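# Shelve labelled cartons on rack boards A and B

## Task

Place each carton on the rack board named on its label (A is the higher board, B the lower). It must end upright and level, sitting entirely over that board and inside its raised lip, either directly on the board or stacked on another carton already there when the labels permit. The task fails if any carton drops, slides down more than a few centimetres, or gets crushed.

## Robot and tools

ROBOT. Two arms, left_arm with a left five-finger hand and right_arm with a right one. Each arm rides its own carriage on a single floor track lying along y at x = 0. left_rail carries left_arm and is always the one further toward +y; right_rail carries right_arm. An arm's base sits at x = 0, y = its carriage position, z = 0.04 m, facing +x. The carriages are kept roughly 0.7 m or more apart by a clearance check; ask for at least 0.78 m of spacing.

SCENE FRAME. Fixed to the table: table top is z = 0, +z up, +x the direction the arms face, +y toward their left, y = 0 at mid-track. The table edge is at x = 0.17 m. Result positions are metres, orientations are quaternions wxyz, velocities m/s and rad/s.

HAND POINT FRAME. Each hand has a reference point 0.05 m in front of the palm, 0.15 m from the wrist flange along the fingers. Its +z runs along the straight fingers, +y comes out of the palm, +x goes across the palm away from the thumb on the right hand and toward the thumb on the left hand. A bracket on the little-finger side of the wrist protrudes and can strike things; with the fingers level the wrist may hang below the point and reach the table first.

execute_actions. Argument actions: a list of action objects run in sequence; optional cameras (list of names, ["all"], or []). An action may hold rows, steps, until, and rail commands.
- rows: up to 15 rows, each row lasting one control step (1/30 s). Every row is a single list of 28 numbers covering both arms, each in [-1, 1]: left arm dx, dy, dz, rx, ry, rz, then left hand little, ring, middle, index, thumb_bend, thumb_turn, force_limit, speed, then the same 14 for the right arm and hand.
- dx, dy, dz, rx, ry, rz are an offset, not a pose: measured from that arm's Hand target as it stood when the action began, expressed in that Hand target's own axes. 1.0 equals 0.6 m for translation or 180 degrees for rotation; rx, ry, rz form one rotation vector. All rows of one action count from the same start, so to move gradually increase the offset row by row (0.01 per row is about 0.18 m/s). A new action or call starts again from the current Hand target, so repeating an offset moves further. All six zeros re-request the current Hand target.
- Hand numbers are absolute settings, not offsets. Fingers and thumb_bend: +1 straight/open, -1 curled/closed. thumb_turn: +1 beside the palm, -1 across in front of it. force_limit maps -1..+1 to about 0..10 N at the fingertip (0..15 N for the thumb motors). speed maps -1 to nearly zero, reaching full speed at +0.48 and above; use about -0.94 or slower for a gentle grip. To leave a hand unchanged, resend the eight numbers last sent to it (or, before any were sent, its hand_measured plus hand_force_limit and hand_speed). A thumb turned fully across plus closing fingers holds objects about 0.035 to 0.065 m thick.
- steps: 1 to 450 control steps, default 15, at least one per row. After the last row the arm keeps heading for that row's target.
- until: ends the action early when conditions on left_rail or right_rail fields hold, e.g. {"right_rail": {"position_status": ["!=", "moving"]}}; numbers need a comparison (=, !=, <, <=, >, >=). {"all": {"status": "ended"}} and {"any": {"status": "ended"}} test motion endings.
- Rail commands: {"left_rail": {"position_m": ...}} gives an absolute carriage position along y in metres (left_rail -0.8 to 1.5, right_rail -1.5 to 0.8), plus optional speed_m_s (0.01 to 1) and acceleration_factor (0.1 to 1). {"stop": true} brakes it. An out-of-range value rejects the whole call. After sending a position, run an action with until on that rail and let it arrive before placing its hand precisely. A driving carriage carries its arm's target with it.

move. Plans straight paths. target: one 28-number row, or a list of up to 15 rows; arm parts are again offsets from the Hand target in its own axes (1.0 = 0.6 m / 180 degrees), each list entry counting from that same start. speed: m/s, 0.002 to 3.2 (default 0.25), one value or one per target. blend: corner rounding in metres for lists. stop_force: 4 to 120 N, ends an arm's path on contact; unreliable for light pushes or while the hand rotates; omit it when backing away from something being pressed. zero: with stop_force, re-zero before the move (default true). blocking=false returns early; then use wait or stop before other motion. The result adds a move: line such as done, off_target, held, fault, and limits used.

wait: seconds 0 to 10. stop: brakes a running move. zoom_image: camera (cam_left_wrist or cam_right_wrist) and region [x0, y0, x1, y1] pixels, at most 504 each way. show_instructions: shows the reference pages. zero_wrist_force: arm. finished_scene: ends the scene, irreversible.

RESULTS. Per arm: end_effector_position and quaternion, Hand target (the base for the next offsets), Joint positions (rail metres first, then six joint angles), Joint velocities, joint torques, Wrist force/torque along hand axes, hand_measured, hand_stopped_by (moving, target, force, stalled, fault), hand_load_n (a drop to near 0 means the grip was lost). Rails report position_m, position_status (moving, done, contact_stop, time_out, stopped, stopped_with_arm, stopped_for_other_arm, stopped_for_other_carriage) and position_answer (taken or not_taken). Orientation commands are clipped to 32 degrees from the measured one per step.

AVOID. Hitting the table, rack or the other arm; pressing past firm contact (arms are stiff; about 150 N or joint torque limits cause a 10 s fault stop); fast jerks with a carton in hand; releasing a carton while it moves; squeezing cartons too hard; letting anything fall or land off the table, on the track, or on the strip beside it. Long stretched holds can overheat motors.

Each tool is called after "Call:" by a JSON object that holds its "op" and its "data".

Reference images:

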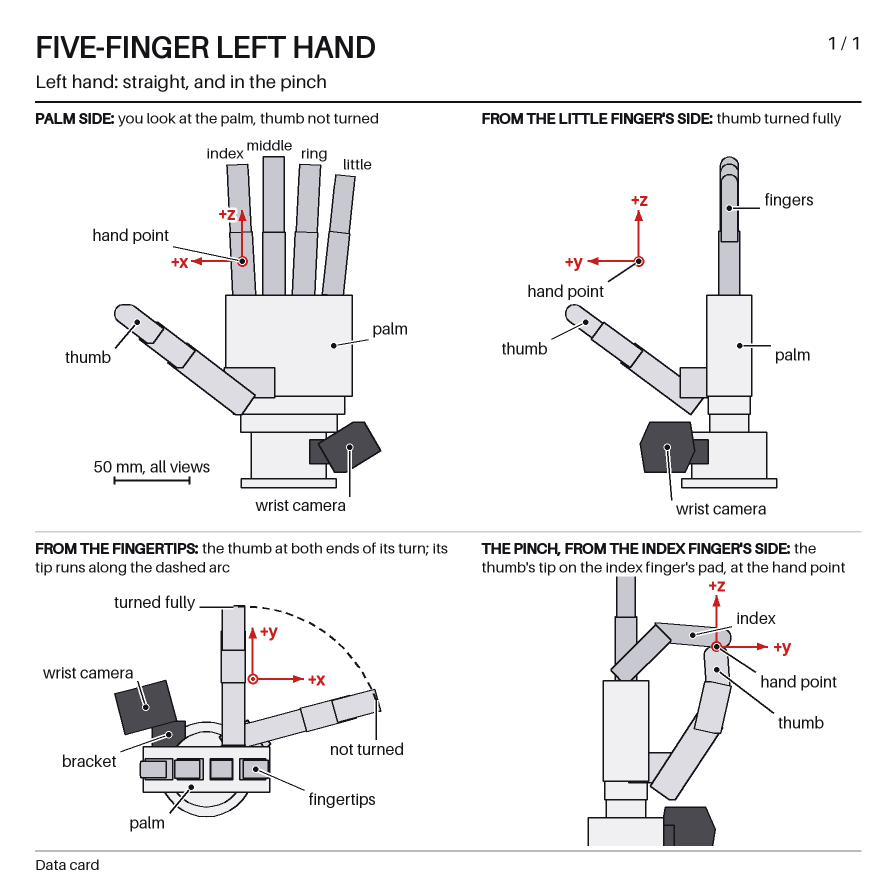

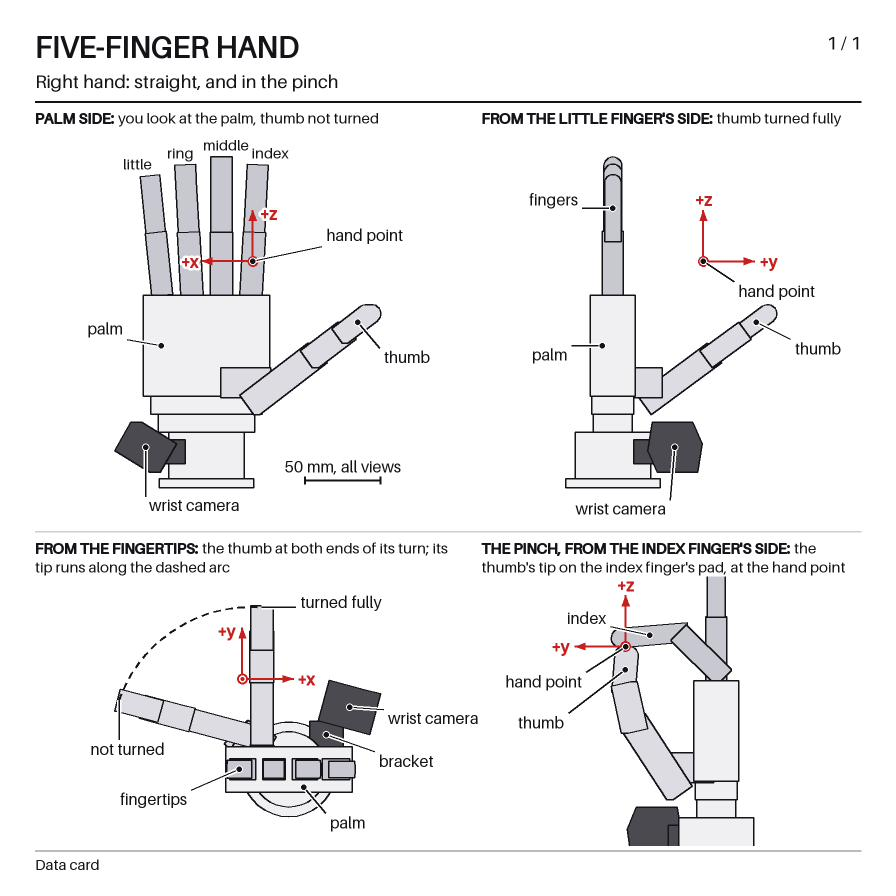

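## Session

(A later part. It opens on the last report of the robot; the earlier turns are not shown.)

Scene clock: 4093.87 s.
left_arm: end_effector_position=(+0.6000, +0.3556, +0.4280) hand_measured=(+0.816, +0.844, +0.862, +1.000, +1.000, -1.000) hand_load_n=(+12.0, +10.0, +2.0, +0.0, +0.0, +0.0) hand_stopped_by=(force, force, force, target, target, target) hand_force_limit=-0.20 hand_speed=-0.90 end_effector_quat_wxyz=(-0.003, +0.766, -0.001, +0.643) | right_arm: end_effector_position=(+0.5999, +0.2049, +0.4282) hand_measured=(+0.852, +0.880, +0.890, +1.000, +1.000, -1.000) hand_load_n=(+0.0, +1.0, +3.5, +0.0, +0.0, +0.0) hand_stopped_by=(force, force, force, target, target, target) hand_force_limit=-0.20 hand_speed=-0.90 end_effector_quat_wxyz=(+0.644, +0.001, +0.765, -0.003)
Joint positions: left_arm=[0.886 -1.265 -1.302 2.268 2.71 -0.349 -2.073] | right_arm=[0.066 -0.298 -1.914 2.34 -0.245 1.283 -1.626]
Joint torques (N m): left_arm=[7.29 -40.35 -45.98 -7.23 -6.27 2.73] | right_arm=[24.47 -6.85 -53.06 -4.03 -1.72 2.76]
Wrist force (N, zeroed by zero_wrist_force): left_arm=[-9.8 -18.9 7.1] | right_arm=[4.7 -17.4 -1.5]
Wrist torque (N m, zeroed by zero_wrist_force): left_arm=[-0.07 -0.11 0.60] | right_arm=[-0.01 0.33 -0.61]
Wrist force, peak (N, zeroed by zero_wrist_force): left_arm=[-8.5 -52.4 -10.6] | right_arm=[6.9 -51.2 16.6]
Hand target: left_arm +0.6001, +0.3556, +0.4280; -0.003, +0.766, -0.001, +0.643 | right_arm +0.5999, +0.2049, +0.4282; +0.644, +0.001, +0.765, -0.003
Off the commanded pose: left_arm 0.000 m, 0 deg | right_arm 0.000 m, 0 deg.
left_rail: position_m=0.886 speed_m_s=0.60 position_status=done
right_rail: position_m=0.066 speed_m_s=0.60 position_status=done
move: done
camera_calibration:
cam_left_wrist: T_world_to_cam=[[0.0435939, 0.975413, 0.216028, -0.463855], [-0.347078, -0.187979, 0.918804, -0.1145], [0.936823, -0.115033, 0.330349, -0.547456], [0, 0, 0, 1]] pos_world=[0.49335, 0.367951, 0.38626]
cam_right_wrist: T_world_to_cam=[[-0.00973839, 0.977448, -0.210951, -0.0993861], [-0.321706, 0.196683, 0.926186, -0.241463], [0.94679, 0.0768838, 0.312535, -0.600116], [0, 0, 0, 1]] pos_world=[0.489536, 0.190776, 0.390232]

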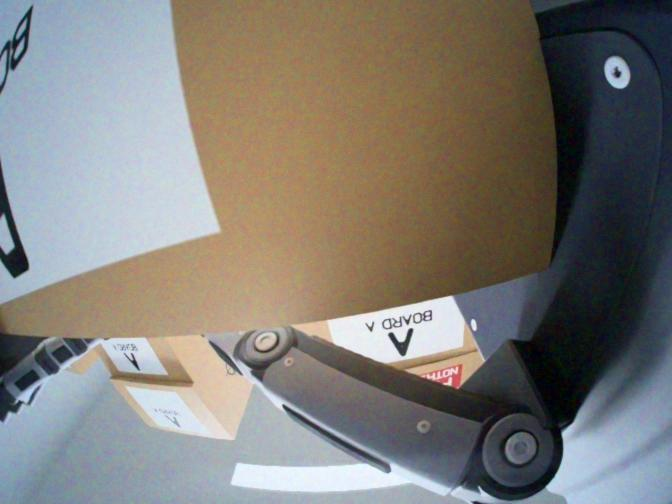

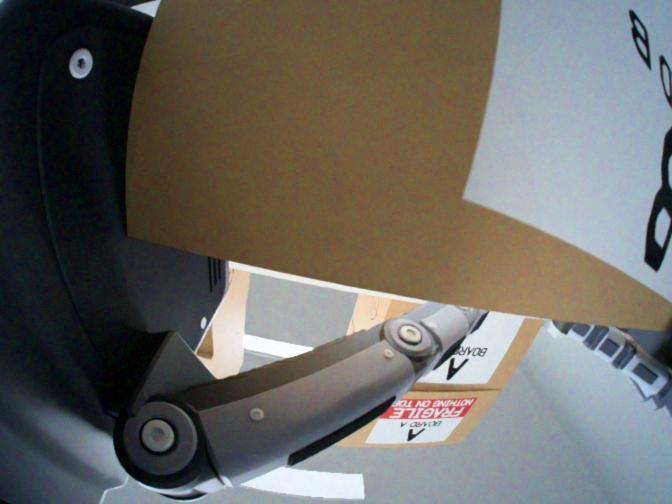

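Call:
{"op": "move", "data": {"target": [0,0.0008,0,0,0,0,0.6,0.6,0.6,1,1,-1,-0.2,-0.9,0,0.0008,0,0,0,0,0.6,0.6,0.6,1,1,-1,-0.2,-0.9], "speed": 0.01, "cameras": ["all"]}}

Scene clock: 4100.23 s.
left_arm: end_effector_position=(+0.6001, +0.3552, +0.4280) hand_measured=(+0.816, +0.844, +0.862, +1.000, +1.000, -1.000) hand_load_n=(+12.5, +11.0, +3.0, +0.0, +0.0, -0.5) hand_stopped_by=(force, force, force, target, target, target) hand_force_limit=-0.20 hand_speed=-0.90 end_effector_quat_wxyz=(-0.003, +0.766, -0.001, +0.643) | right_arm: end_effector_position=(+0.6000, +0.2053, +0.4282) hand_measured=(+0.852, +0.880, +0.890, +1.000, +1.000, -1.000) hand_load_n=(+0.0, +1.0, +4.0, +0.0, +0.0, +0.0) hand_stopped_by=(force, force, force, target, target, target) hand_force_limit=-0.20 hand_speed=-0.90 end_effector_quat_wxyz=(+0.644, +0.001, +0.765, -0.003)
Joint positions: left_arm=[0.886 -1.265 -1.301 2.267 2.71 -0.348 -2.073] | right_arm=[0.066 -0.297 -1.914 2.339 -0.245 1.285 -1.626]
Joint torques (N m): left_arm=[-39.21 -37.65 -56.77 -1.19 -2.68 -4.49] | right_arm=[43.36 -4.68 -49.93 -3 -6.28 3.18]
Wrist force (N, zeroed by zero_wrist_force): left_arm=[-12.3 -41.3 6.2] | right_arm=[3.2 -39.4 -0.5]
Wrist torque (N m, zeroed by zero_wrist_force): left_arm=[-1.20 -0.04 1.89] | right_arm=[-0.90 0.28 -1.53]
Wrist force, peak (N, zeroed by zero_wrist_force): left_arm=[-12.3 -41.3 6.2] | right_arm=[3.2 -39.4 -0.5]
Hand target: left_arm +0.6001, +0.3551, +0.4280; -0.003, +0.766, -0.001, +0.643 | right_arm +0.6000, +0.2054, +0.4282; +0.644, +0.001, +0.765, -0.003
Off the commanded pose: left_arm 0.000 m, 0 deg | right_arm 0.000 m, 0 deg.
left_rail: position_m=0.886 speed_m_s=0.60 position_status=done
right_rail: position_m=0.066 speed_m_s=0.60 position_status=done
move: done
camera_calibration:
cam_left_wrist: T_world_to_cam=[[0.0434342, 0.975388, 0.216174, -0.463437], [-0.347067, -0.188171, 0.918769, -0.11446], [0.936834, -0.114933, 0.330352, -0.54764], [0, 0, 0, 1]] pos_world=[0.493451, 0.367551, 0.38626]
cam_right_wrist: T_world_to_cam=[[-0.00971842, 0.97745, -0.210945, -0.0997886], [-0.321793, 0.196676, 0.926157, -0.241454], [0.94676, 0.0768815, 0.312625, -0.600262], [0, 0, 0, 1]] pos_world=[0.489636, 0.191176, 0.390232]

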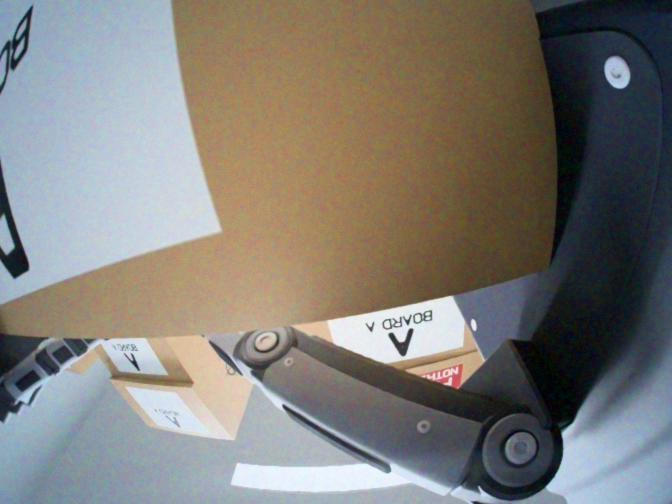

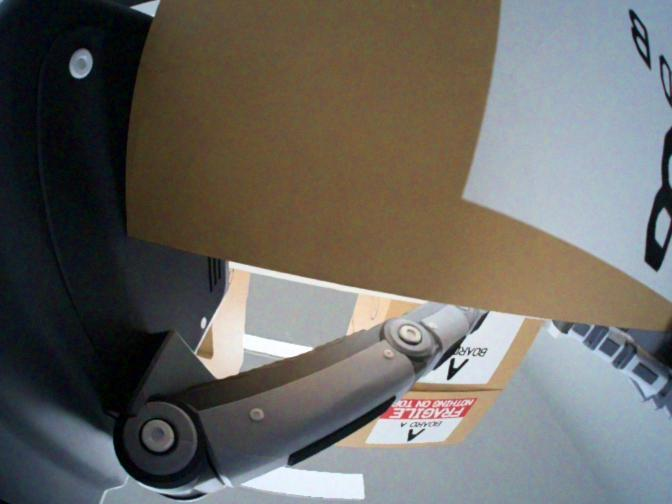

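Call:
{"op": "move", "data": {"target": [-0.0018,0.0001,0.0003,0,0,0,0.6,0.6,0.6,1,1,-1,-0.2,-0.9,-0.0049,0.0001,-0.0009,0,0,0,0.6,0.6,0.6,1,1,-1,-0.2,-0.9], "speed": 0.01, "cameras": ["all"]}}

Scene clock: 4117.13 s.
left_arm: end_effector_position=(+0.6000, +0.3550, +0.4270) hand_measured=(+0.816, +0.844, +0.862, +1.000, +1.000, -1.000) hand_load_n=(+8.5, +10.0, +4.0, +0.0, +0.0, +0.0) hand_stopped_by=(force, force, force, target, target, target) hand_force_limit=-0.20 hand_speed=-0.90 end_effector_quat_wxyz=(-0.003, +0.766, -0.001, +0.643) | right_arm: end_effector_position=(+0.5999, +0.2055, +0.4310) hand_measured=(+0.852, +0.880, +0.890, +1.000, +1.000, -1.000) hand_load_n=(+3.5, +3.0, +3.5, +0.0, +0.0, +0.0) hand_stopped_by=(force, force, force, target, target, target) hand_force_limit=-0.20 hand_speed=-0.90 end_effector_quat_wxyz=(+0.644, +0.001, +0.765, -0.003)
Joint positions: left_arm=[0.886 -1.265 -1.299 2.267 2.708 -0.348 -2.073] | right_arm=[0.066 -0.297 -1.917 2.335 -0.239 1.285 -1.626]
Joint torques (N m): left_arm=[-46.14 -36.2 -41.17 -4.94 -6.89 -3.68] | right_arm=[44.5 -32.25 -48.67 2.56 -8.5 3.43]
Wrist force (N, zeroed by zero_wrist_force): left_arm=[-9.4 -48.2 1.9] | right_arm=[5.5 -46.4 4.1]
Wrist torque (N m, zeroed by zero_wrist_force): left_arm=[-1.77 -0.35 1.76] | right_arm=[-0.73 0.05 -1.94]
Wrist force, peak (N, zeroed by zero_wrist_force): left_arm=[-13.0 -51.2 5.9] | right_arm=[2.1 -49.5 -0.1]
Hand target: left_arm +0.6001, +0.3550, +0.4269; -0.003, +0.766, -0.001, +0.643 | right_arm +0.5999, +0.2055, +0.4312; +0.644, +0.001, +0.765, -0.003
Off the commanded pose: left_arm 0.000 m, 0 deg | right_arm 0.000 m, 0 deg.
left_rail: position_m=0.886 speed_m_s=0.60 position_status=done
right_rail: position_m=0.066 speed_m_s=0.60 position_status=done
move: done
camera_calibration:
cam_left_wrist: T_world_to_cam=[[0.0437229, 0.97542, 0.215973, -0.463077], [-0.347124, -0.187878, 0.918807, -0.113617], [0.936799, -0.115142, 0.330377, -0.547121], [0, 0, 0, 1]] pos_world=[0.49335, 0.367351, 0.385161]
cam_right_wrist: T_world_to_cam=[[-0.00986274, 0.97746, -0.210891, -0.0993466], [-0.321724, 0.196585, 0.926201, -0.244153], [0.946782, 0.0769834, 0.312533, -0.601052], [0, 0, 0, 1]] pos_world=[0.489536, 0.191375, 0.393032]

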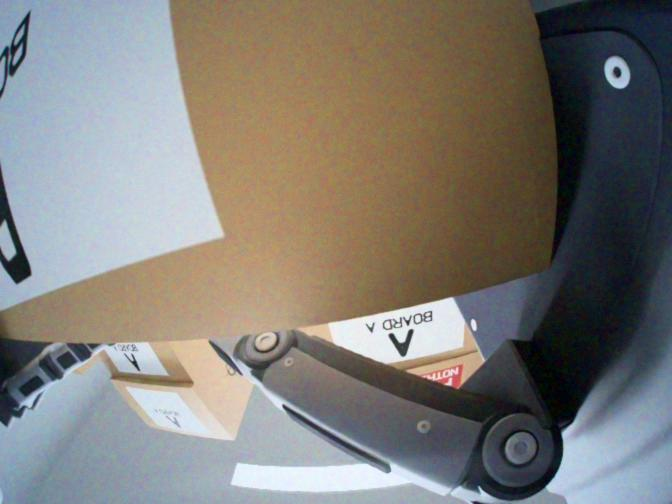

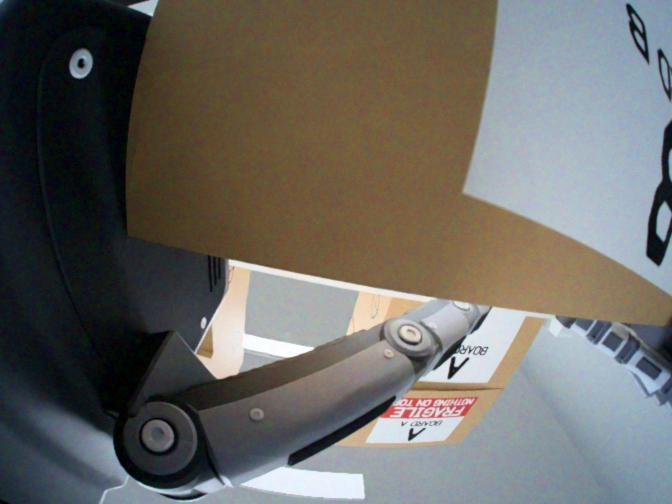

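Call:
{"op": "move", "data": {"target": [0.01447,0.0005,0.08207,0,0,0,0.6,0.6,0.6,1,1,-1,-0.2,-0.9,-0.01447,0.0005,0.08207,0,0,0,0.6,0.6,0.6,1,1,-1,-0.2,-0.9], "speed": 0.03, "cameras": ["all"]}}

Scene clock: 4126.07 s.
left_arm: end_effector_position=(+0.6500, +0.3548, +0.4269) hand_measured=(+0.816, +0.844, +0.862, +1.000, +1.000, -1.000) hand_load_n=(+10.5, +11.0, +0.0, +0.0, +0.0, +0.0) hand_stopped_by=(force, force, force, target, target, target) hand_force_limit=-0.20 hand_speed=-0.90 end_effector_quat_wxyz=(-0.003, +0.766, -0.001, +0.643) | right_arm: end_effector_position=(+0.6498, +0.2055, +0.4313) hand_measured=(+0.852, +0.880, +0.890, +1.000, +1.000, -1.000) hand_load_n=(+1.0, +0.5, +0.5, +0.0, +0.0, -0.5) hand_stopped_by=(force, force, force, target, target, target) hand_force_limit=-0.20 hand_speed=-0.90 end_effector_quat_wxyz=(+0.644, +0.001, +0.765, -0.003)
Joint positions: left_arm=[0.886 -1.182 -1.241 2.193 2.628 -0.422 -1.97] | right_arm=[0.066 -0.254 -1.808 2.263 -0.277 1.327 -1.618]
Joint torques (N m): left_arm=[-8.52 -34.6 -60.28 -3.98 -14.32 1.51] | right_arm=[50.21 -7.29 -51.16 -2.95 -9.79 3.34]
Wrist force (N, zeroed by zero_wrist_force): left_arm=[-5.7 -58.9 -9.8] | right_arm=[1.8 -56.5 -1.8]
Wrist torque (N m, zeroed by zero_wrist_force): left_arm=[-1.99 -1.95 2.90] | right_arm=[-2.27 0.49 -2.49]
Wrist force, peak (N, zeroed by zero_wrist_force): left_arm=[-5.7 -58.9 -9.8] | right_arm=[1.8 -56.5 -1.8]
Hand target: left_arm +0.6501, +0.3548, +0.4269; -0.003, +0.766, -0.001, +0.643 | right_arm +0.6499, +0.2055, +0.4313; +0.644, +0.001, +0.765, -0.003
Off the commanded pose: left_arm 0.000 m, 0 deg | right_arm 0.000 m, 0 deg.
left_rail: position_m=0.886 speed_m_s=0.60 position_status=done
right_rail: position_m=0.066 speed_m_s=0.60 position_status=done
move: done
camera_calibration:
cam_left_wrist: T_world_to_cam=[[0.0435939, 0.975413, 0.216028, -0.465109], [-0.347078, -0.187979, 0.918804, -0.0963015], [0.936823, -0.115033, 0.330349, -0.593921], [0, 0, 0, 1]] pos_world=[0.54325, 0.367251, 0.38516]
cam_right_wrist: T_world_to_cam=[[-0.00973839, 0.977448, -0.210951, -0.0988537], [-0.321706, 0.196683, 0.926186, -0.228307], [0.94679, 0.0768838, 0.312535, -0.648345], [0, 0, 0, 1]] pos_world=[0.539436, 0.191376, 0.393232]

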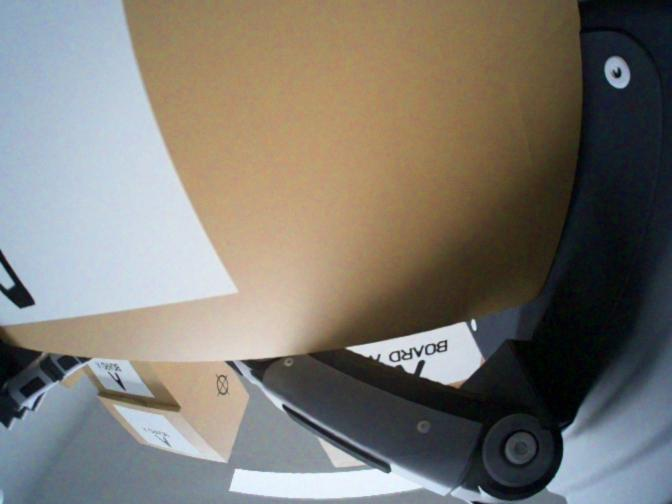

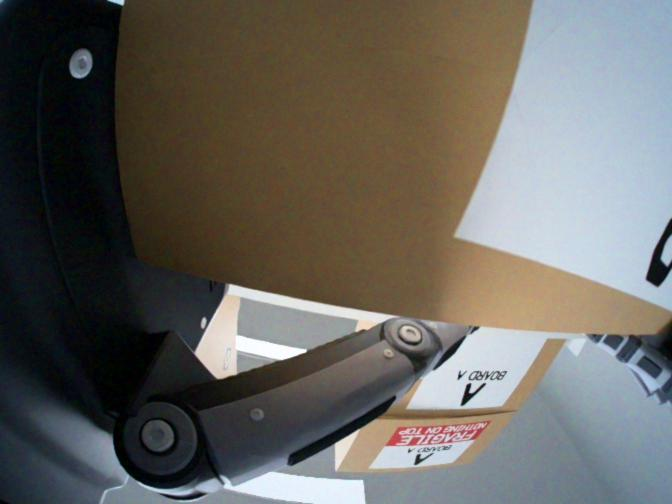

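Call:
{"op": "move", "data": {"target": [-0.0148,0,0.0026,0,0,0,0.6,0.6,0.6,1,1,-1,-0.2,-0.9,0.0148,0,0.0026,0,0,0,0.6,0.6,0.6,1,1,-1,-0.2,-0.9], "speed": 0.01, "cameras": ["all"]}}

Scene clock: 4167.97 s.
left_arm: end_effector_position=(+0.6500, +0.3549, +0.4180) hand_measured=(+0.816, +0.844, +0.862, +1.000, +1.000, -1.000) hand_load_n=(+11.5, +12.0, +0.5, +0.0, +0.0, +0.0) hand_stopped_by=(force, force, force, target, target, target) hand_force_limit=-0.20 hand_speed=-0.90 end_effector_quat_wxyz=(-0.003, +0.766, -0.001, +0.643) | right_arm: end_effector_position=(+0.6499, +0.2055, +0.4224) hand_measured=(+0.852, +0.880, +0.890, +1.000, +1.000, -1.000) hand_load_n=(+0.5, +0.0, +0.0, +0.0, +0.0, -0.5) hand_stopped_by=(force, force, force, target, target, target) hand_force_limit=-0.20 hand_speed=-0.90 end_effector_quat_wxyz=(+0.644, +0.001, +0.765, -0.003)
Joint positions: left_arm=[0.886 -1.182 -1.226 2.196 2.61 -0.422 -1.97] | right_arm=[0.066 -0.254 -1.799 2.274 -0.297 1.327 -1.618]
Joint torques (N m): left_arm=[-9.84 -33.85 -44.89 -3.99 -14.39 -1.42] | right_arm=[17.67 -9.21 -28.11 -2.49 -15.44 1.4]
Wrist force (N, zeroed by zero_wrist_force): left_arm=[-4.8 -60.4 -13.3] | right_arm=[-0.9 -59.3 -6.0]
Wrist torque (N m, zeroed by zero_wrist_force): left_arm=[-1.58 -2.34 3.33] | right_arm=[-2.44 0.66 -2.67]
Wrist force, peak (N, zeroed by zero_wrist_force): left_arm=[-4.0 -63.0 -14.0] | right_arm=[1.2 -61.2 -3.5]
Hand target: left_arm +0.6500, +0.3549, +0.4179; -0.003, +0.766, -0.001, +0.643 | right_arm +0.6499, +0.2055, +0.4223; +0.644, +0.001, +0.765, -0.003
Off the commanded pose: left_arm 0.000 m, 0 deg | right_arm 0.000 m, 0 deg.
left_rail: position_m=0.886 speed_m_s=0.60 position_status=done
right_rail: position_m=0.066 speed_m_s=0.60 position_status=done
move: done
camera_calibration:
cam_left_wrist: T_world_to_cam=[[0.0435939, 0.975413, 0.216028, -0.46317], [-0.347078, -0.187979, 0.918804, -0.0879975], [0.936823, -0.115033, 0.330349, -0.591041], [0, 0, 0, 1]] pos_world=[0.54335, 0.367251, 0.37616]
cam_right_wrist: T_world_to_cam=[[-0.0098625, 0.97746, -0.210892, -0.100688], [-0.321724, 0.196586, 0.926201, -0.220009], [0.946782, 0.0769834, 0.312533, -0.645672], [0, 0, 0, 1]] pos_world=[0.539536, 0.191375, 0.384332]

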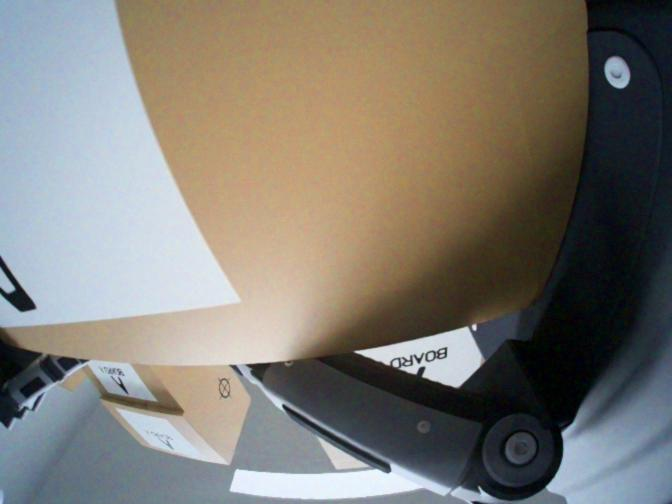

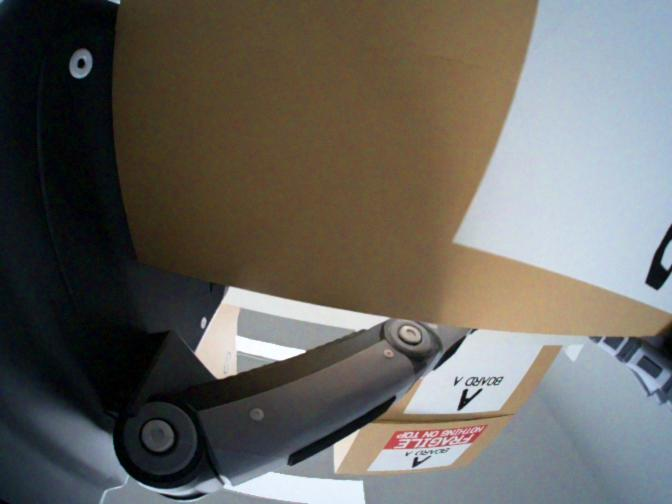

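Call:
{"op": "move", "data": {"target": [-0.01447,-0.0006,-0.08207,0,0,0,0.6,0.6,0.6,1,1,-1,-0.2,-0.9,0.01447,-0.0006,-0.08207,0,0,0,0.6,0.6,0.6,1,1,-1,-0.2,-0.9], "speed": 0.03, "cameras": ["all"]}}

Scene clock: 4208.73 s.
left_arm: end_effector_position=(+0.6001, +0.3551, +0.4179) hand_measured=(+0.816, +0.844, +0.862, +1.000, +1.000, -1.000) hand_load_n=(+12.0, +12.0, +0.0, +0.0, +0.0, +0.0) hand_stopped_by=(force, force, force, target, target, target) hand_force_limit=-0.20 hand_speed=-0.90 end_effector_quat_wxyz=(-0.003, +0.766, -0.001, +0.643) | right_arm: end_effector_position=(+0.6000, +0.2054, +0.4222) hand_measured=(+0.852, +0.880, +0.890, +1.000, +1.000, -1.000) hand_load_n=(+0.5, +0.0, +0.0, +0.0, +0.0, -0.5) hand_stopped_by=(force, force, force, target, target, target) hand_force_limit=-0.20 hand_speed=-0.90 end_effector_quat_wxyz=(+0.644, +0.001, +0.765, -0.003)
Joint positions: left_arm=[0.886 -1.265 -1.283 2.271 2.688 -0.348 -2.073] | right_arm=[0.066 -0.297 -1.908 2.347 -0.259 1.285 -1.626]
Joint torques (N m): left_arm=[-48.39 -63.59 -41.53 -1.22 -3.55 -5.25] | right_arm=[7.17 -24.94 -31.92 2.18 -12.68 -2.18]
Wrist force (N, zeroed by zero_wrist_force): left_arm=[-13.0 -46.1 8.4] | right_arm=[2.1 -44.3 -3.0]
Wrist torque (N m, zeroed by zero_wrist_force): left_arm=[-1.77 0.17 2.36] | right_arm=[-1.74 0.20 -1.72]
Wrist force, peak (N, zeroed by zero_wrist_force): left_arm=[-4.5 -61.9 -13.6] | right_arm=[-2.2 -60.0 -7.2]
Hand target: left_arm +0.6000, +0.3551, +0.4179; -0.003, +0.766, -0.001, +0.643 | right_arm +0.5999, +0.2054, +0.4222; +0.644, +0.001, +0.765, -0.003
Off the commanded pose: left_arm 0.000 m, 0 deg | right_arm 0.000 m, 0 deg.
left_rail: position_m=0.886 speed_m_s=0.60 position_status=done
right_rail: position_m=0.066 speed_m_s=0.60 position_status=done
move: done
camera_calibration:
cam_left_wrist: T_world_to_cam=[[0.0436684, 0.975404, 0.216056, -0.461233], [-0.347214, -0.187963, 0.918756, -0.105199], [0.936769, -0.115138, 0.330466, -0.544249], [0, 0, 0, 1]] pos_world=[0.49345, 0.367451, 0.37616]
cam_right_wrist: T_world_to_cam=[[-0.00983089, 0.97744, -0.210982, -0.101102], [-0.321724, 0.196682, 0.92618, -0.235868], [0.946782, 0.0769833, 0.312533, -0.598357], [0, 0, 0, 1]] pos_world=[0.489636, 0.191275, 0.384132]

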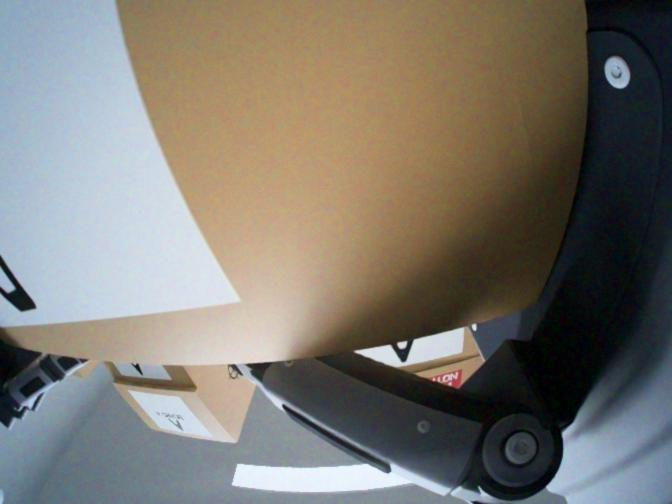

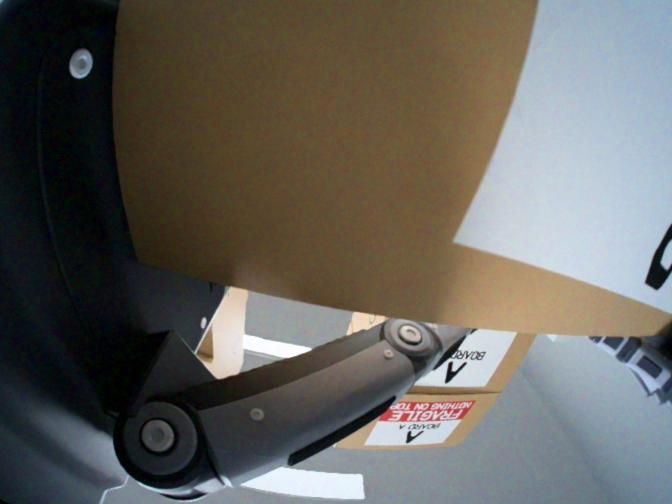

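Call:
{"op": "move", "data": {"target": [0.06565,0,-0.01157,0,0,0,0.6,0.6,0.6,-1,1,-1,-0.2,-0.9,-0.06565,0,-0.01157,0,0,0,0.6,0.6,0.6,-1,1,-1,-0.2,-0.9], "speed": 0.04, "cameras": ["all"]}}

Scene clock: 4262.00 s.
left_arm: end_effector_position=(+0.6001, +0.3549, +0.4579) hand_measured=(+0.816, +0.844, +0.862, -0.658, +1.000, -1.000) hand_load_n=(+12.0, +11.5, +0.0, +0.0, +0.0, -0.5) hand_stopped_by=(force, force, force, moving, target, target) hand_force_limit=-0.20 hand_speed=-0.90 end_effector_quat_wxyz=(-0.003, +0.766, -0.001, +0.643) | right_arm: end_effector_position=(+0.5999, +0.2055, +0.4622) hand_measured=(+0.852, +0.880, +0.890, -0.658, +1.000, -1.000) hand_load_n=(+0.5, +0.0, +0.0, +0.0, +0.0, +0.0) hand_stopped_by=(force, force, force, moving, target, target) hand_force_limit=-0.20 hand_speed=-0.90 end_effector_quat_wxyz=(+0.644, +0.001, +0.765, -0.003)
Joint positions: left_arm=[0.886 -1.265 -1.352 2.252 2.776 -0.348 -2.073] | right_arm=[0.066 -0.296 -1.943 2.292 -0.17 1.285 -1.626]
Joint torques (N m): left_arm=[-54.35 -58.41 -66.04 -0.61 -7.38 -4.89] | right_arm=[45.3 -24.15 -48.11 2.82 -14.89 -0.87]
Wrist force (N, zeroed by zero_wrist_force): left_arm=[-14.3 -58.9 7.8] | right_arm=[1.0 -56.9 -1.5]
Wrist torque (N m, zeroed by zero_wrist_force): left_arm=[-2.71 0.26 3.03] | right_arm=[-2.50 0.19 -2.35]
Wrist force, peak (N, zeroed by zero_wrist_force): left_arm=[-14.3 -59.3 7.7] | right_arm=[0.8 -57.5 -1.5]
Hand target: left_arm +0.6001, +0.3549, +0.4579; -0.003, +0.766, -0.001, +0.643 | right_arm +0.5999, +0.2055, +0.4622; +0.644, +0.001, +0.765, -0.003
Off the commanded pose: left_arm 0.000 m, 0 deg | right_arm 0.000 m, 0 deg.
left_rail: position_m=0.886 speed_m_s=0.60 position_status=done
right_rail: position_m=0.066 speed_m_s=0.60 position_status=done
move: moving (left_arm, right_arm; no rest 5 s after the path's end)
camera_calibration:
cam_left_wrist: T_world_to_cam=[[0.0436886, 0.975402, 0.216063, -0.469688], [-0.347128, -0.187974, 0.918786, -0.142073], [0.9368, -0.115142, 0.330377, -0.557374], [0, 0, 0, 1]] pos_world=[0.49335, 0.367251, 0.41616]
cam_right_wrist: T_world_to_cam=[[-0.00983089, 0.97744, -0.210982, -0.0927623], [-0.321724, 0.196682, 0.92618, -0.272999], [0.946782, 0.0769833, 0.312533, -0.610677], [0, 0, 0, 1]] pos_world=[0.489436, 0.191375, 0.424132]

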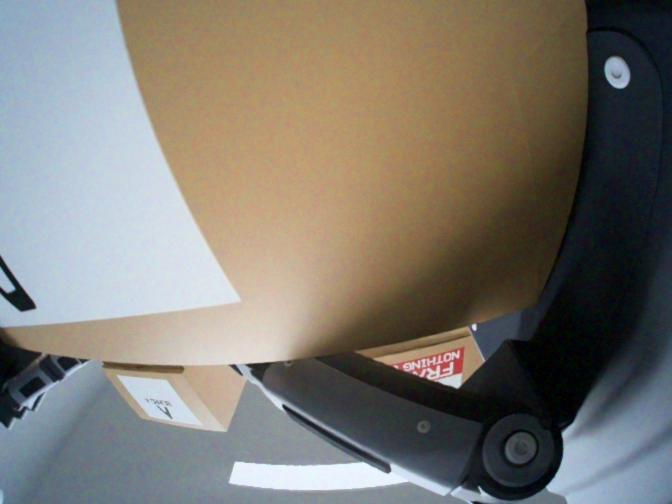

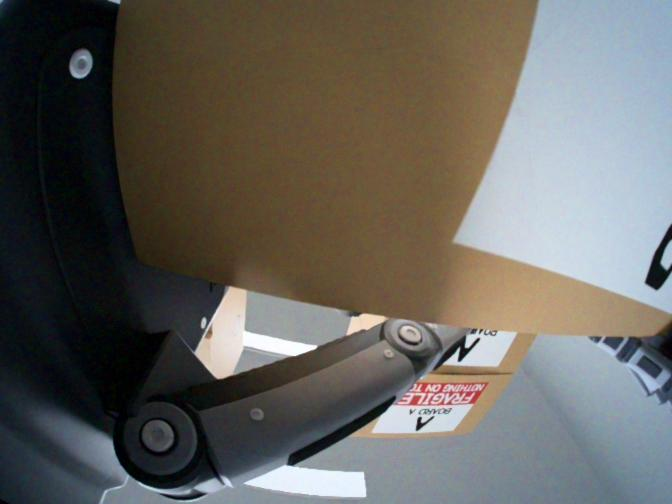

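Call:
{"op": "move", "data": {"target": [0.0228,0.0004,0.0722,0,0,0,0.6,0.6,0.6,-1,1,-1,-0.2,-0.9,-0.0228,0.0004,0.0722,0,0,0,0.6,0.6,0.6,-1,1,-1,-0.2,-0.9], "speed": 0.03}}

Call:
{"op": "move", "data": {"target": [0.0130,0.0003,0.0739,0,0,0,0.6,0.6,0.6,-1,1,-1,-0.2,-0.9,-0.0130,0.0003,0.0739,0,0,0,0.6,0.6,0.6,-1,1,-1,-0.2,-0.9], "speed": 0.03, "cameras": ["all"]}}

Scene clock: 4281.30 s.
left_arm: end_effector_position=(+0.6450, +0.3548, +0.4638) hand_measured=(+0.816, +0.844, +0.862, -1.000, +1.000, -1.000) hand_load_n=(+11.0, +10.5, +0.0, +0.0, +0.0, +0.0) hand_stopped_by=(force, force, force, target, target, target) hand_force_limit=-0.20 hand_speed=-0.90 end_effector_quat_wxyz=(-0.003, +0.766, -0.001, +0.643) | right_arm: end_effector_position=(+0.6448, +0.2055, +0.4682) hand_measured=(+0.852, +0.880, +0.890, -1.000, +1.000, -1.000) hand_load_n=(+0.5, +0.0, +0.0, +0.0, +0.0, -0.5) hand_stopped_by=(force, force, force, target, target, target) hand_force_limit=-0.20 hand_speed=-0.90 end_effector_quat_wxyz=(+0.644, +0.001, +0.765, -0.003)
Joint positions: left_arm=[0.886 -1.19 -1.305 2.183 2.71 -0.415 -1.979] | right_arm=[0.066 -0.258 -1.849 2.221 -0.194 1.323 -1.619]
Joint torques (N m): left_arm=[-18.87 -38.3 -67.15 -6.08 -15.09 0.98] | right_arm=[54.24 -6.69 -49.19 -1.91 -10.43 3.41]
Wrist force (N, zeroed by zero_wrist_force): left_arm=[-14.4 -63.9 7.3] | right_arm=[0.9 -62.1 -0.3]
Wrist torque (N m, zeroed by zero_wrist_force): left_arm=[-3.14 0.28 3.04] | right_arm=[-2.84 0.21 -2.74]
Wrist force, peak (N, zeroed by zero_wrist_force): left_arm=[-14.3 -64.3 7.7] | right_arm=[-0.1 -62.4 -1.8]
Hand target: left_arm +0.6451, +0.3548, +0.4638; -0.003, +0.766, -0.001, +0.643 | right_arm +0.6449, +0.2055, +0.4682; +0.644, +0.001, +0.765, -0.003
Off the commanded pose: left_arm 0.000 m, 0 deg | right_arm 0.000 m, 0 deg.
left_rail: position_m=0.886 speed_m_s=0.60 position_status=done
right_rail: position_m=0.066 speed_m_s=0.60 position_status=done
move: done

Scene clock: 4283.20 s.
left_arm: end_effector_position=(+0.6900, +0.3547, +0.4638) hand_measured=(+0.816, +0.844, +0.862, -1.000, +1.000, -1.000) hand_load_n=(+10.5, +10.5, +0.0, +0.0, +0.0, +0.0) hand_stopped_by=(force, force, force, target, target, target) hand_force_limit=-0.20 hand_speed=-0.90 end_effector_quat_wxyz=(-0.003, +0.766, -0.001, +0.643) | right_arm: end_effector_position=(+0.6898, +0.2055, +0.4683) hand_measured=(+0.852, +0.880, +0.890, -1.000, +1.000, -1.000) hand_load_n=(+0.5, +0.0, +0.0, +0.0, +0.0, +0.0) hand_stopped_by=(force, force, force, target, target, target) hand_force_limit=-0.20 hand_speed=-0.90 end_effector_quat_wxyz=(+0.644, +0.001, +0.765, -0.003)
Joint positions: left_arm=[0.886 -1.121 -1.254 2.116 2.668 -0.478 -1.913] | right_arm=[0.066 -0.228 -1.759 2.155 -0.219 1.352 -1.613]
Joint torques (N m): left_arm=[-23.65 -41.23 -65.91 -5.62 -15.61 1.44] | right_arm=[52.05 -16.97 -51.04 -2.06 -9.61 3.49]
Wrist force (N, zeroed by zero_wrist_force): left_arm=[-13.9 -62.0 6.3] | right_arm=[1.5 -60.3 0.5]
Wrist torque (N m, zeroed by zero_wrist_force): left_arm=[-2.95 0.26 2.88] | right_arm=[-2.69 0.15 -2.63]
Wrist force, peak (N, zeroed by zero_wrist_force): left_arm=[-14.7 -64.4 6.6] | right_arm=[1.0 -62.7 -0.6]
Hand target: left_arm +0.6901, +0.3547, +0.4638; -0.003, +0.766, -0.001, +0.643 | right_arm +0.6899, +0.2055, +0.4683; +0.644, +0.001, +0.765, -0.003
Off the commanded pose: left_arm 0.000 m, 0 deg | right_arm 0.000 m, 0 deg.
left_rail: position_m=0.886 speed_m_s=0.60 position_status=done
right_rail: position_m=0.066 speed_m_s=0.60 position_status=done
move: done
camera_calibration:
cam_left_wrist: T_world_to_cam=[[0.0435939, 0.975413, 0.216028, -0.474634], [-0.347078, -0.187979, 0.918804, -0.116325], [0.936823, -0.115033, 0.330349, -0.6437], [0, 0, 0, 1]] pos_world=[0.58335, 0.367051, 0.42206]
cam_right_wrist: T_world_to_cam=[[-0.00973839, 0.977448, -0.210951, -0.0905613], [-0.321706, 0.196683, 0.926186, -0.249688], [0.94679, 0.0768838, 0.312535, -0.697773], [0, 0, 0, 1]] pos_world=[0.579436, 0.191276, 0.430232]

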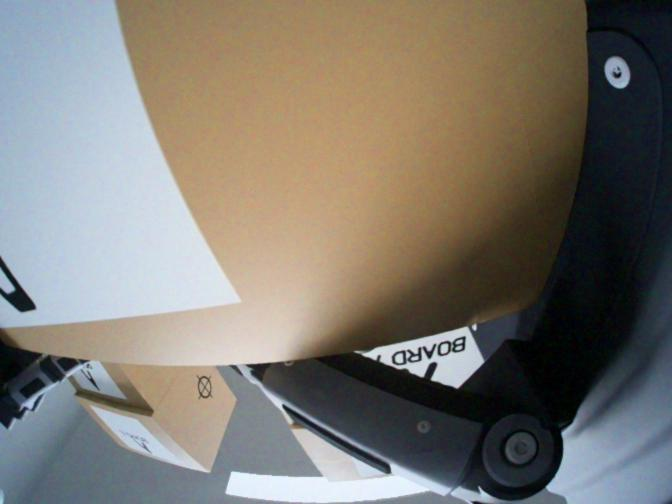

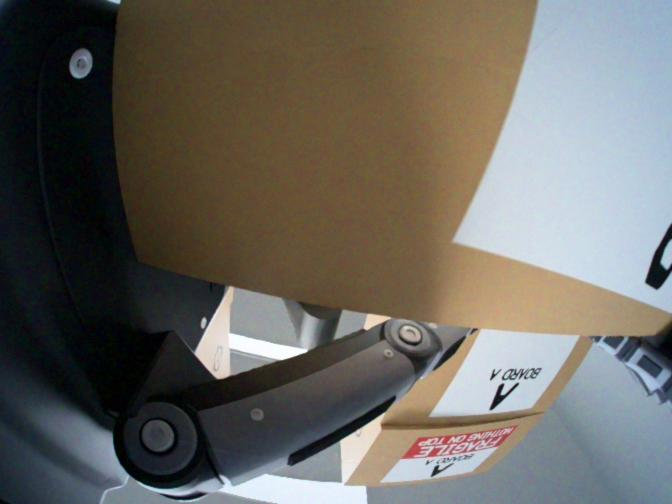

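Call:
{"op": "move", "data": {"target": [-0.0492,0,0.0087,0,0,0,0.6,0.6,0.6,-1,1,-1,-0.2,-0.9,0.0492,0,0.0087,0,0,0,0.6,0.6,0.6,-1,1,-1,-0.2,-0.9], "speed": 0.012, "stop_force": 8, "cameras": ["all"]}}

Scene clock: 4292.30 s.
left_arm: end_effector_position=(+0.6901, +0.3547, +0.4493) hand_measured=(+0.816, +0.844, +0.862, -1.000, +1.000, -1.000) hand_load_n=(+9.0, +10.0, +0.0, +0.0, +0.0, +0.0) hand_stopped_by=(force, force, force, target, target, target) hand_force_limit=-0.20 hand_speed=-0.90 end_effector_quat_wxyz=(-0.002, +0.766, -0.001, +0.643) | right_arm: end_effector_position=(+0.6899, +0.2055, +0.4555) hand_measured=(+0.852, +0.880, +0.890, -1.000, +1.000, -1.000) hand_load_n=(+2.5, +0.5, +0.0, +0.0, +0.0, -0.5) hand_stopped_by=(force, force, force, target, target, target) hand_force_limit=-0.20 hand_speed=-0.90 end_effector_quat_wxyz=(+0.644, +0.001, +0.765, -0.003)
Joint positions: left_arm=[0.886 -1.12 -1.233 2.123 2.639 -0.478 -1.913] | right_arm=[0.066 -0.228 -1.748 2.171 -0.246 1.352 -1.613]
Joint torques (N m): left_arm=[-21.64 -67.36 -60.89 1.16 -12.16 -2.69] | right_arm=[32.02 -40.75 -41.14 3.62 -10.39 0.77]
Wrist force (N, zeroed by zero_wrist_force): left_arm=[-11.9 -57.3 5.8] | right_arm=[-5.2 -57.2 4.4]
Wrist torque (N m, zeroed by zero_wrist_force): left_arm=[-2.79 1.30 2.12] | right_arm=[-2.32 -0.01 -2.92]
Wrist force, peak (N, zeroed by zero_wrist_force): left_arm=[-14.3 -65.6 6.4] | right_arm=[1.0 -64.1 0.4]
Hand target: left_arm +0.6901, +0.3547, +0.4493; -0.002, +0.766, -0.001, +0.643 (not the last commanded pose) | right_arm +0.6899, +0.2055, +0.4555; +0.644, +0.001, +0.765, -0.003 (not the last commanded pose)
Off the commanded pose: left_arm 0.016 m, 0 deg | right_arm 0.017 m, 0 deg.
left_rail: position_m=0.886 speed_m_s=0.60 position_status=done
right_rail: position_m=0.066 speed_m_s=0.60 position_status=done
move: contact (left_arm, right_arm)
camera_calibration:
cam_left_wrist: T_world_to_cam=[[0.0436114, 0.975434, 0.215934, -0.471485], [-0.347193, -0.18787, 0.918783, -0.102932], [0.936779, -0.11504, 0.33047, -0.639025], [0, 0, 0, 1]] pos_world=[0.58345, 0.367051, 0.407561]
cam_right_wrist: T_world_to_cam=[[-0.00993479, 0.977454, -0.210917, -0.0932593], [-0.32183, 0.196579, 0.926165, -0.237719], [0.946745, 0.0770806, 0.312621, -0.693922], [0, 0, 0, 1]] pos_world=[0.579536, 0.191375, 0.417432]

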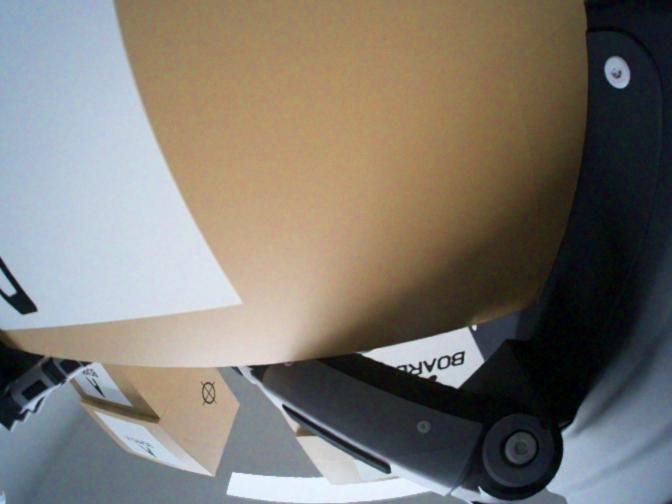

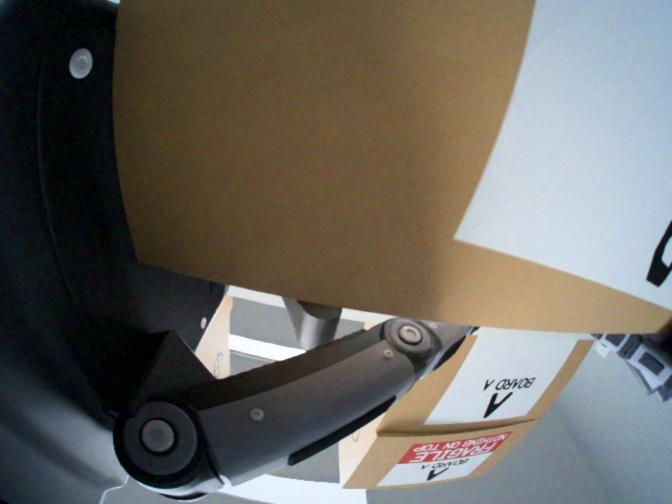

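Call:
{"op": "move", "data": {"target": [-0.02235,0,-0.01637,0,0,0,0.6,0.6,0.6,-1,1,-1,-0.2,-0.9,0.0253,0,-0.01585,0,0,0,0.6,0.6,0.6,-1,1,-1,-0.2,-0.9], "speed": 0.015, "cameras": ["all"]}}

Scene clock: 4311.43 s.
left_arm: end_effector_position=(+0.6782, +0.3548, +0.4379) hand_measured=(+0.816, +0.844, +0.862, -1.000, +1.000, -1.000) hand_load_n=(+9.5, +12.0, +0.0, +0.0, +0.0, +0.0) hand_stopped_by=(force, force, force, target, target, target) hand_force_limit=-0.20 hand_speed=-0.90 end_effector_quat_wxyz=(-0.002, +0.766, -0.001, +0.643) | right_arm: end_effector_position=(+0.6780, +0.2055, +0.4422) hand_measured=(+0.852, +0.880, +0.890, -1.000, +1.000, -1.000) hand_load_n=(+2.0, +1.0, +0.0, +0.0, +0.0, +0.0) hand_stopped_by=(force, force, force, target, target, target) hand_force_limit=-0.20 hand_speed=-0.90 end_effector_quat_wxyz=(+0.644, +0.001, +0.765, -0.003)
Joint positions: left_arm=[0.886 -1.138 -1.228 2.146 2.625 -0.462 -1.928] | right_arm=[0.066 -0.235 -1.761 2.206 -0.269 1.345 -1.615]
Joint torques (N m): left_arm=[-55.38 -22.74 -30.66 0.57 -10.03 -3.47] | right_arm=[17.46 -23.43 -14.5 1.36 -15.34 -1.77]
Wrist force (N, zeroed by zero_wrist_force): left_arm=[15.2 -58.5 -4.5] | right_arm=[-19.9 -54.7 -6.4]
Wrist torque (N m, zeroed by zero_wrist_force): left_arm=[-2.26 0.79 3.29] | right_arm=[-1.60 0.99 -3.21]
Wrist force, peak (N, zeroed by zero_wrist_force): left_arm=[2.3 -60.7 0.3] | right_arm=[-20.0 -55.0 -6.5]
Hand target: left_arm +0.6781, +0.3548, +0.4378; -0.002, +0.766, -0.001, +0.643 | right_arm +0.6780, +0.2055, +0.4422; +0.644, +0.001, +0.765, -0.003
Off the commanded pose: left_arm 0.000 m, 0 deg | right_arm 0.000 m, 0 deg.
left_rail: position_m=0.886 speed_m_s=0.60 position_status=done
right_rail: position_m=0.066 speed_m_s=0.60 position_status=done
move: done
camera_calibration:
cam_left_wrist: T_world_to_cam=[[0.0436445, 0.975451, 0.215848, -0.468593], [-0.347189, -0.187778, 0.918803, -0.0966147], [0.936779, -0.115041, 0.330471, -0.624098], [0, 0, 0, 1]] pos_world=[0.57155, 0.367151, 0.396161]
cam_right_wrist: T_world_to_cam=[[-0.00984229, 0.977461, -0.210886, -0.0962282], [-0.321811, 0.19658, 0.926172, -0.229337], [0.946753, 0.0769812, 0.312623, -0.678515], [0, 0, 0, 1]] pos_world=[0.567636, 0.191375, 0.404232]

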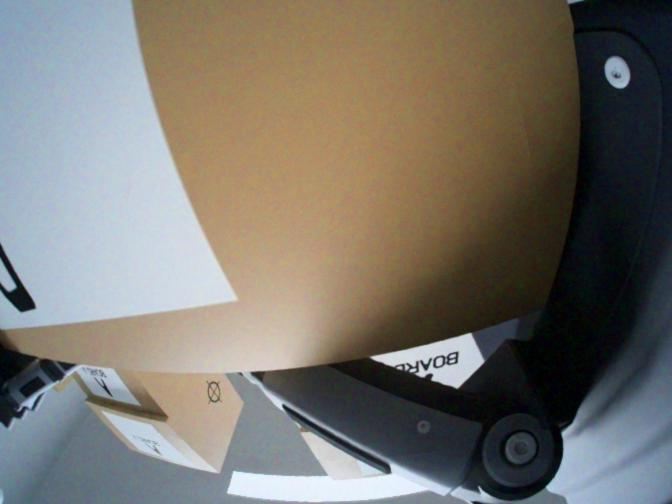

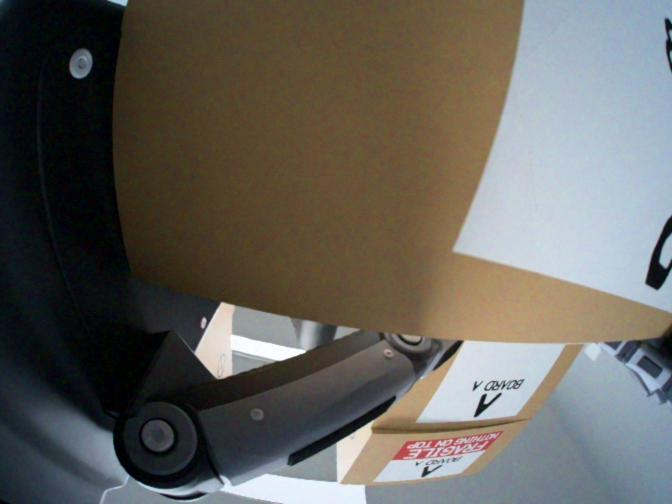

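Call:
{"op": "move", "data": {"target": [-0.01521,-0.0004,-0.01425,0,0,0,0.6,0.6,0.6,-1,1,-1,-0.2,-0.9,0.01521,-0.0004,-0.01425,0,0,0,0.6,0.6,0.6,-1,1,-1,-0.2,-0.9], "speed": 0.015, "cameras": ["all"]}}

Scene clock: 4334.77 s.
left_arm: end_effector_position=(+0.6682, +0.3550, +0.4304) hand_measured=(+0.816, +0.844, +0.862, -1.000, +1.000, -1.000) hand_load_n=(+9.0, +11.0, +5.5, +0.0, +0.0, -0.5) hand_stopped_by=(force, force, force, target, target, target) hand_force_limit=-0.20 hand_speed=-0.90 end_effector_quat_wxyz=(-0.002, +0.766, -0.001, +0.643) | right_arm: end_effector_position=(+0.6681, +0.2053, +0.4347) hand_measured=(+0.852, +0.880, +0.890, -1.000, +1.000, -1.000) hand_load_n=(+2.5, +1.5, +1.0, +0.0, +0.0, +0.0) hand_stopped_by=(force, force, force, target, target, target) hand_force_limit=-0.20 hand_speed=-0.90 end_effector_quat_wxyz=(+0.644, +0.001, +0.765, -0.003)
Joint positions: left_arm=[0.886 -1.153 -1.227 2.164 2.617 -0.448 -1.942] | right_arm=[0.066 -0.242 -1.774 2.231 -0.28 1.338 -1.616]
Joint torques (N m): left_arm=[-46.36 -23.53 -25.14 0.01 -7.87 -3.25] | right_arm=[5.29 -32.21 -19.58 -0.18 -12.58 -2.37]
Wrist force (N, zeroed by zero_wrist_force): left_arm=[16.9 -43.2 -1.8] | right_arm=[-14.7 -39.2 -4.8]
Wrist torque (N m, zeroed by zero_wrist_force): left_arm=[-0.96 1.16 2.63] | right_arm=[-0.77 0.45 -2.24]
Wrist force, peak (N, zeroed by zero_wrist_force): left_arm=[18.0 -59.2 -5.9] | right_arm=[-20.7 -54.8 -6.5]
Hand target: left_arm +0.6681, +0.3550, +0.4303; -0.002, +0.766, -0.001, +0.643 | right_arm +0.6680, +0.2053, +0.4346; +0.644, +0.001, +0.765, -0.003
Off the commanded pose: left_arm 0.000 m, 0 deg | right_arm 0.000 m, 0 deg.
left_rail: position_m=0.886 speed_m_s=0.60 position_status=done
right_rail: position_m=0.066 speed_m_s=0.60 position_status=done
move: done
camera_calibration:
cam_left_wrist: T_world_to_cam=[[0.0436114, 0.975434, 0.215934, -0.466741], [-0.347193, -0.18787, 0.918783, -0.0931143], [0.936779, -0.11504, 0.33047, -0.612229], [0, 0, 0, 1]] pos_world=[0.56155, 0.367351, 0.388661]
cam_right_wrist: T_world_to_cam=[[-0.00993479, 0.977454, -0.210917, -0.0976685], [-0.32183, 0.196579, 0.926165, -0.225464], [0.946745, 0.0770806, 0.312621, -0.66667], [0, 0, 0, 1]] pos_world=[0.557636, 0.191175, 0.396632]

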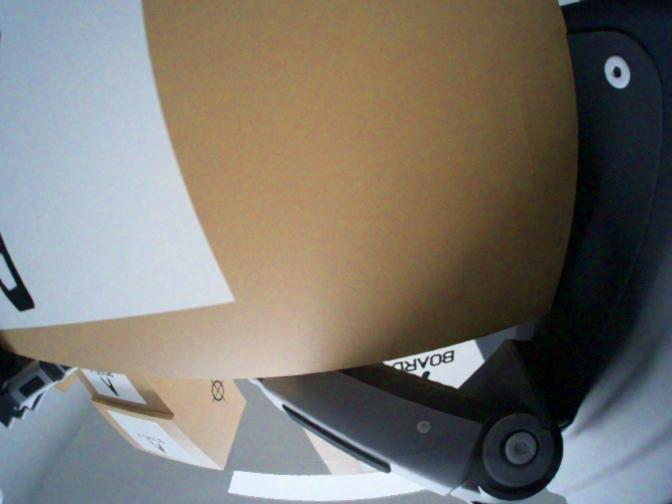

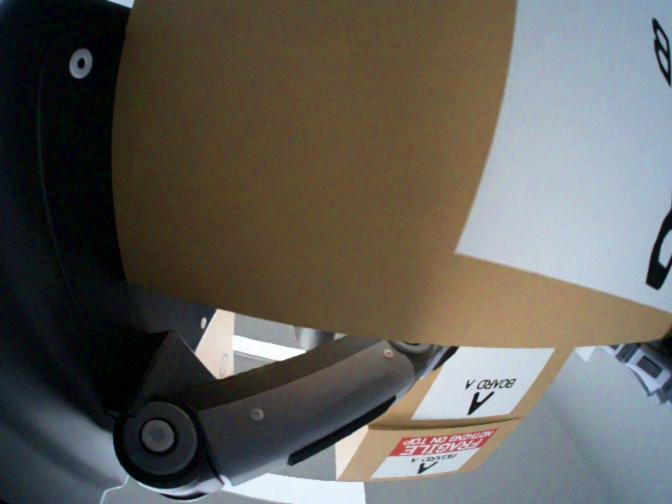

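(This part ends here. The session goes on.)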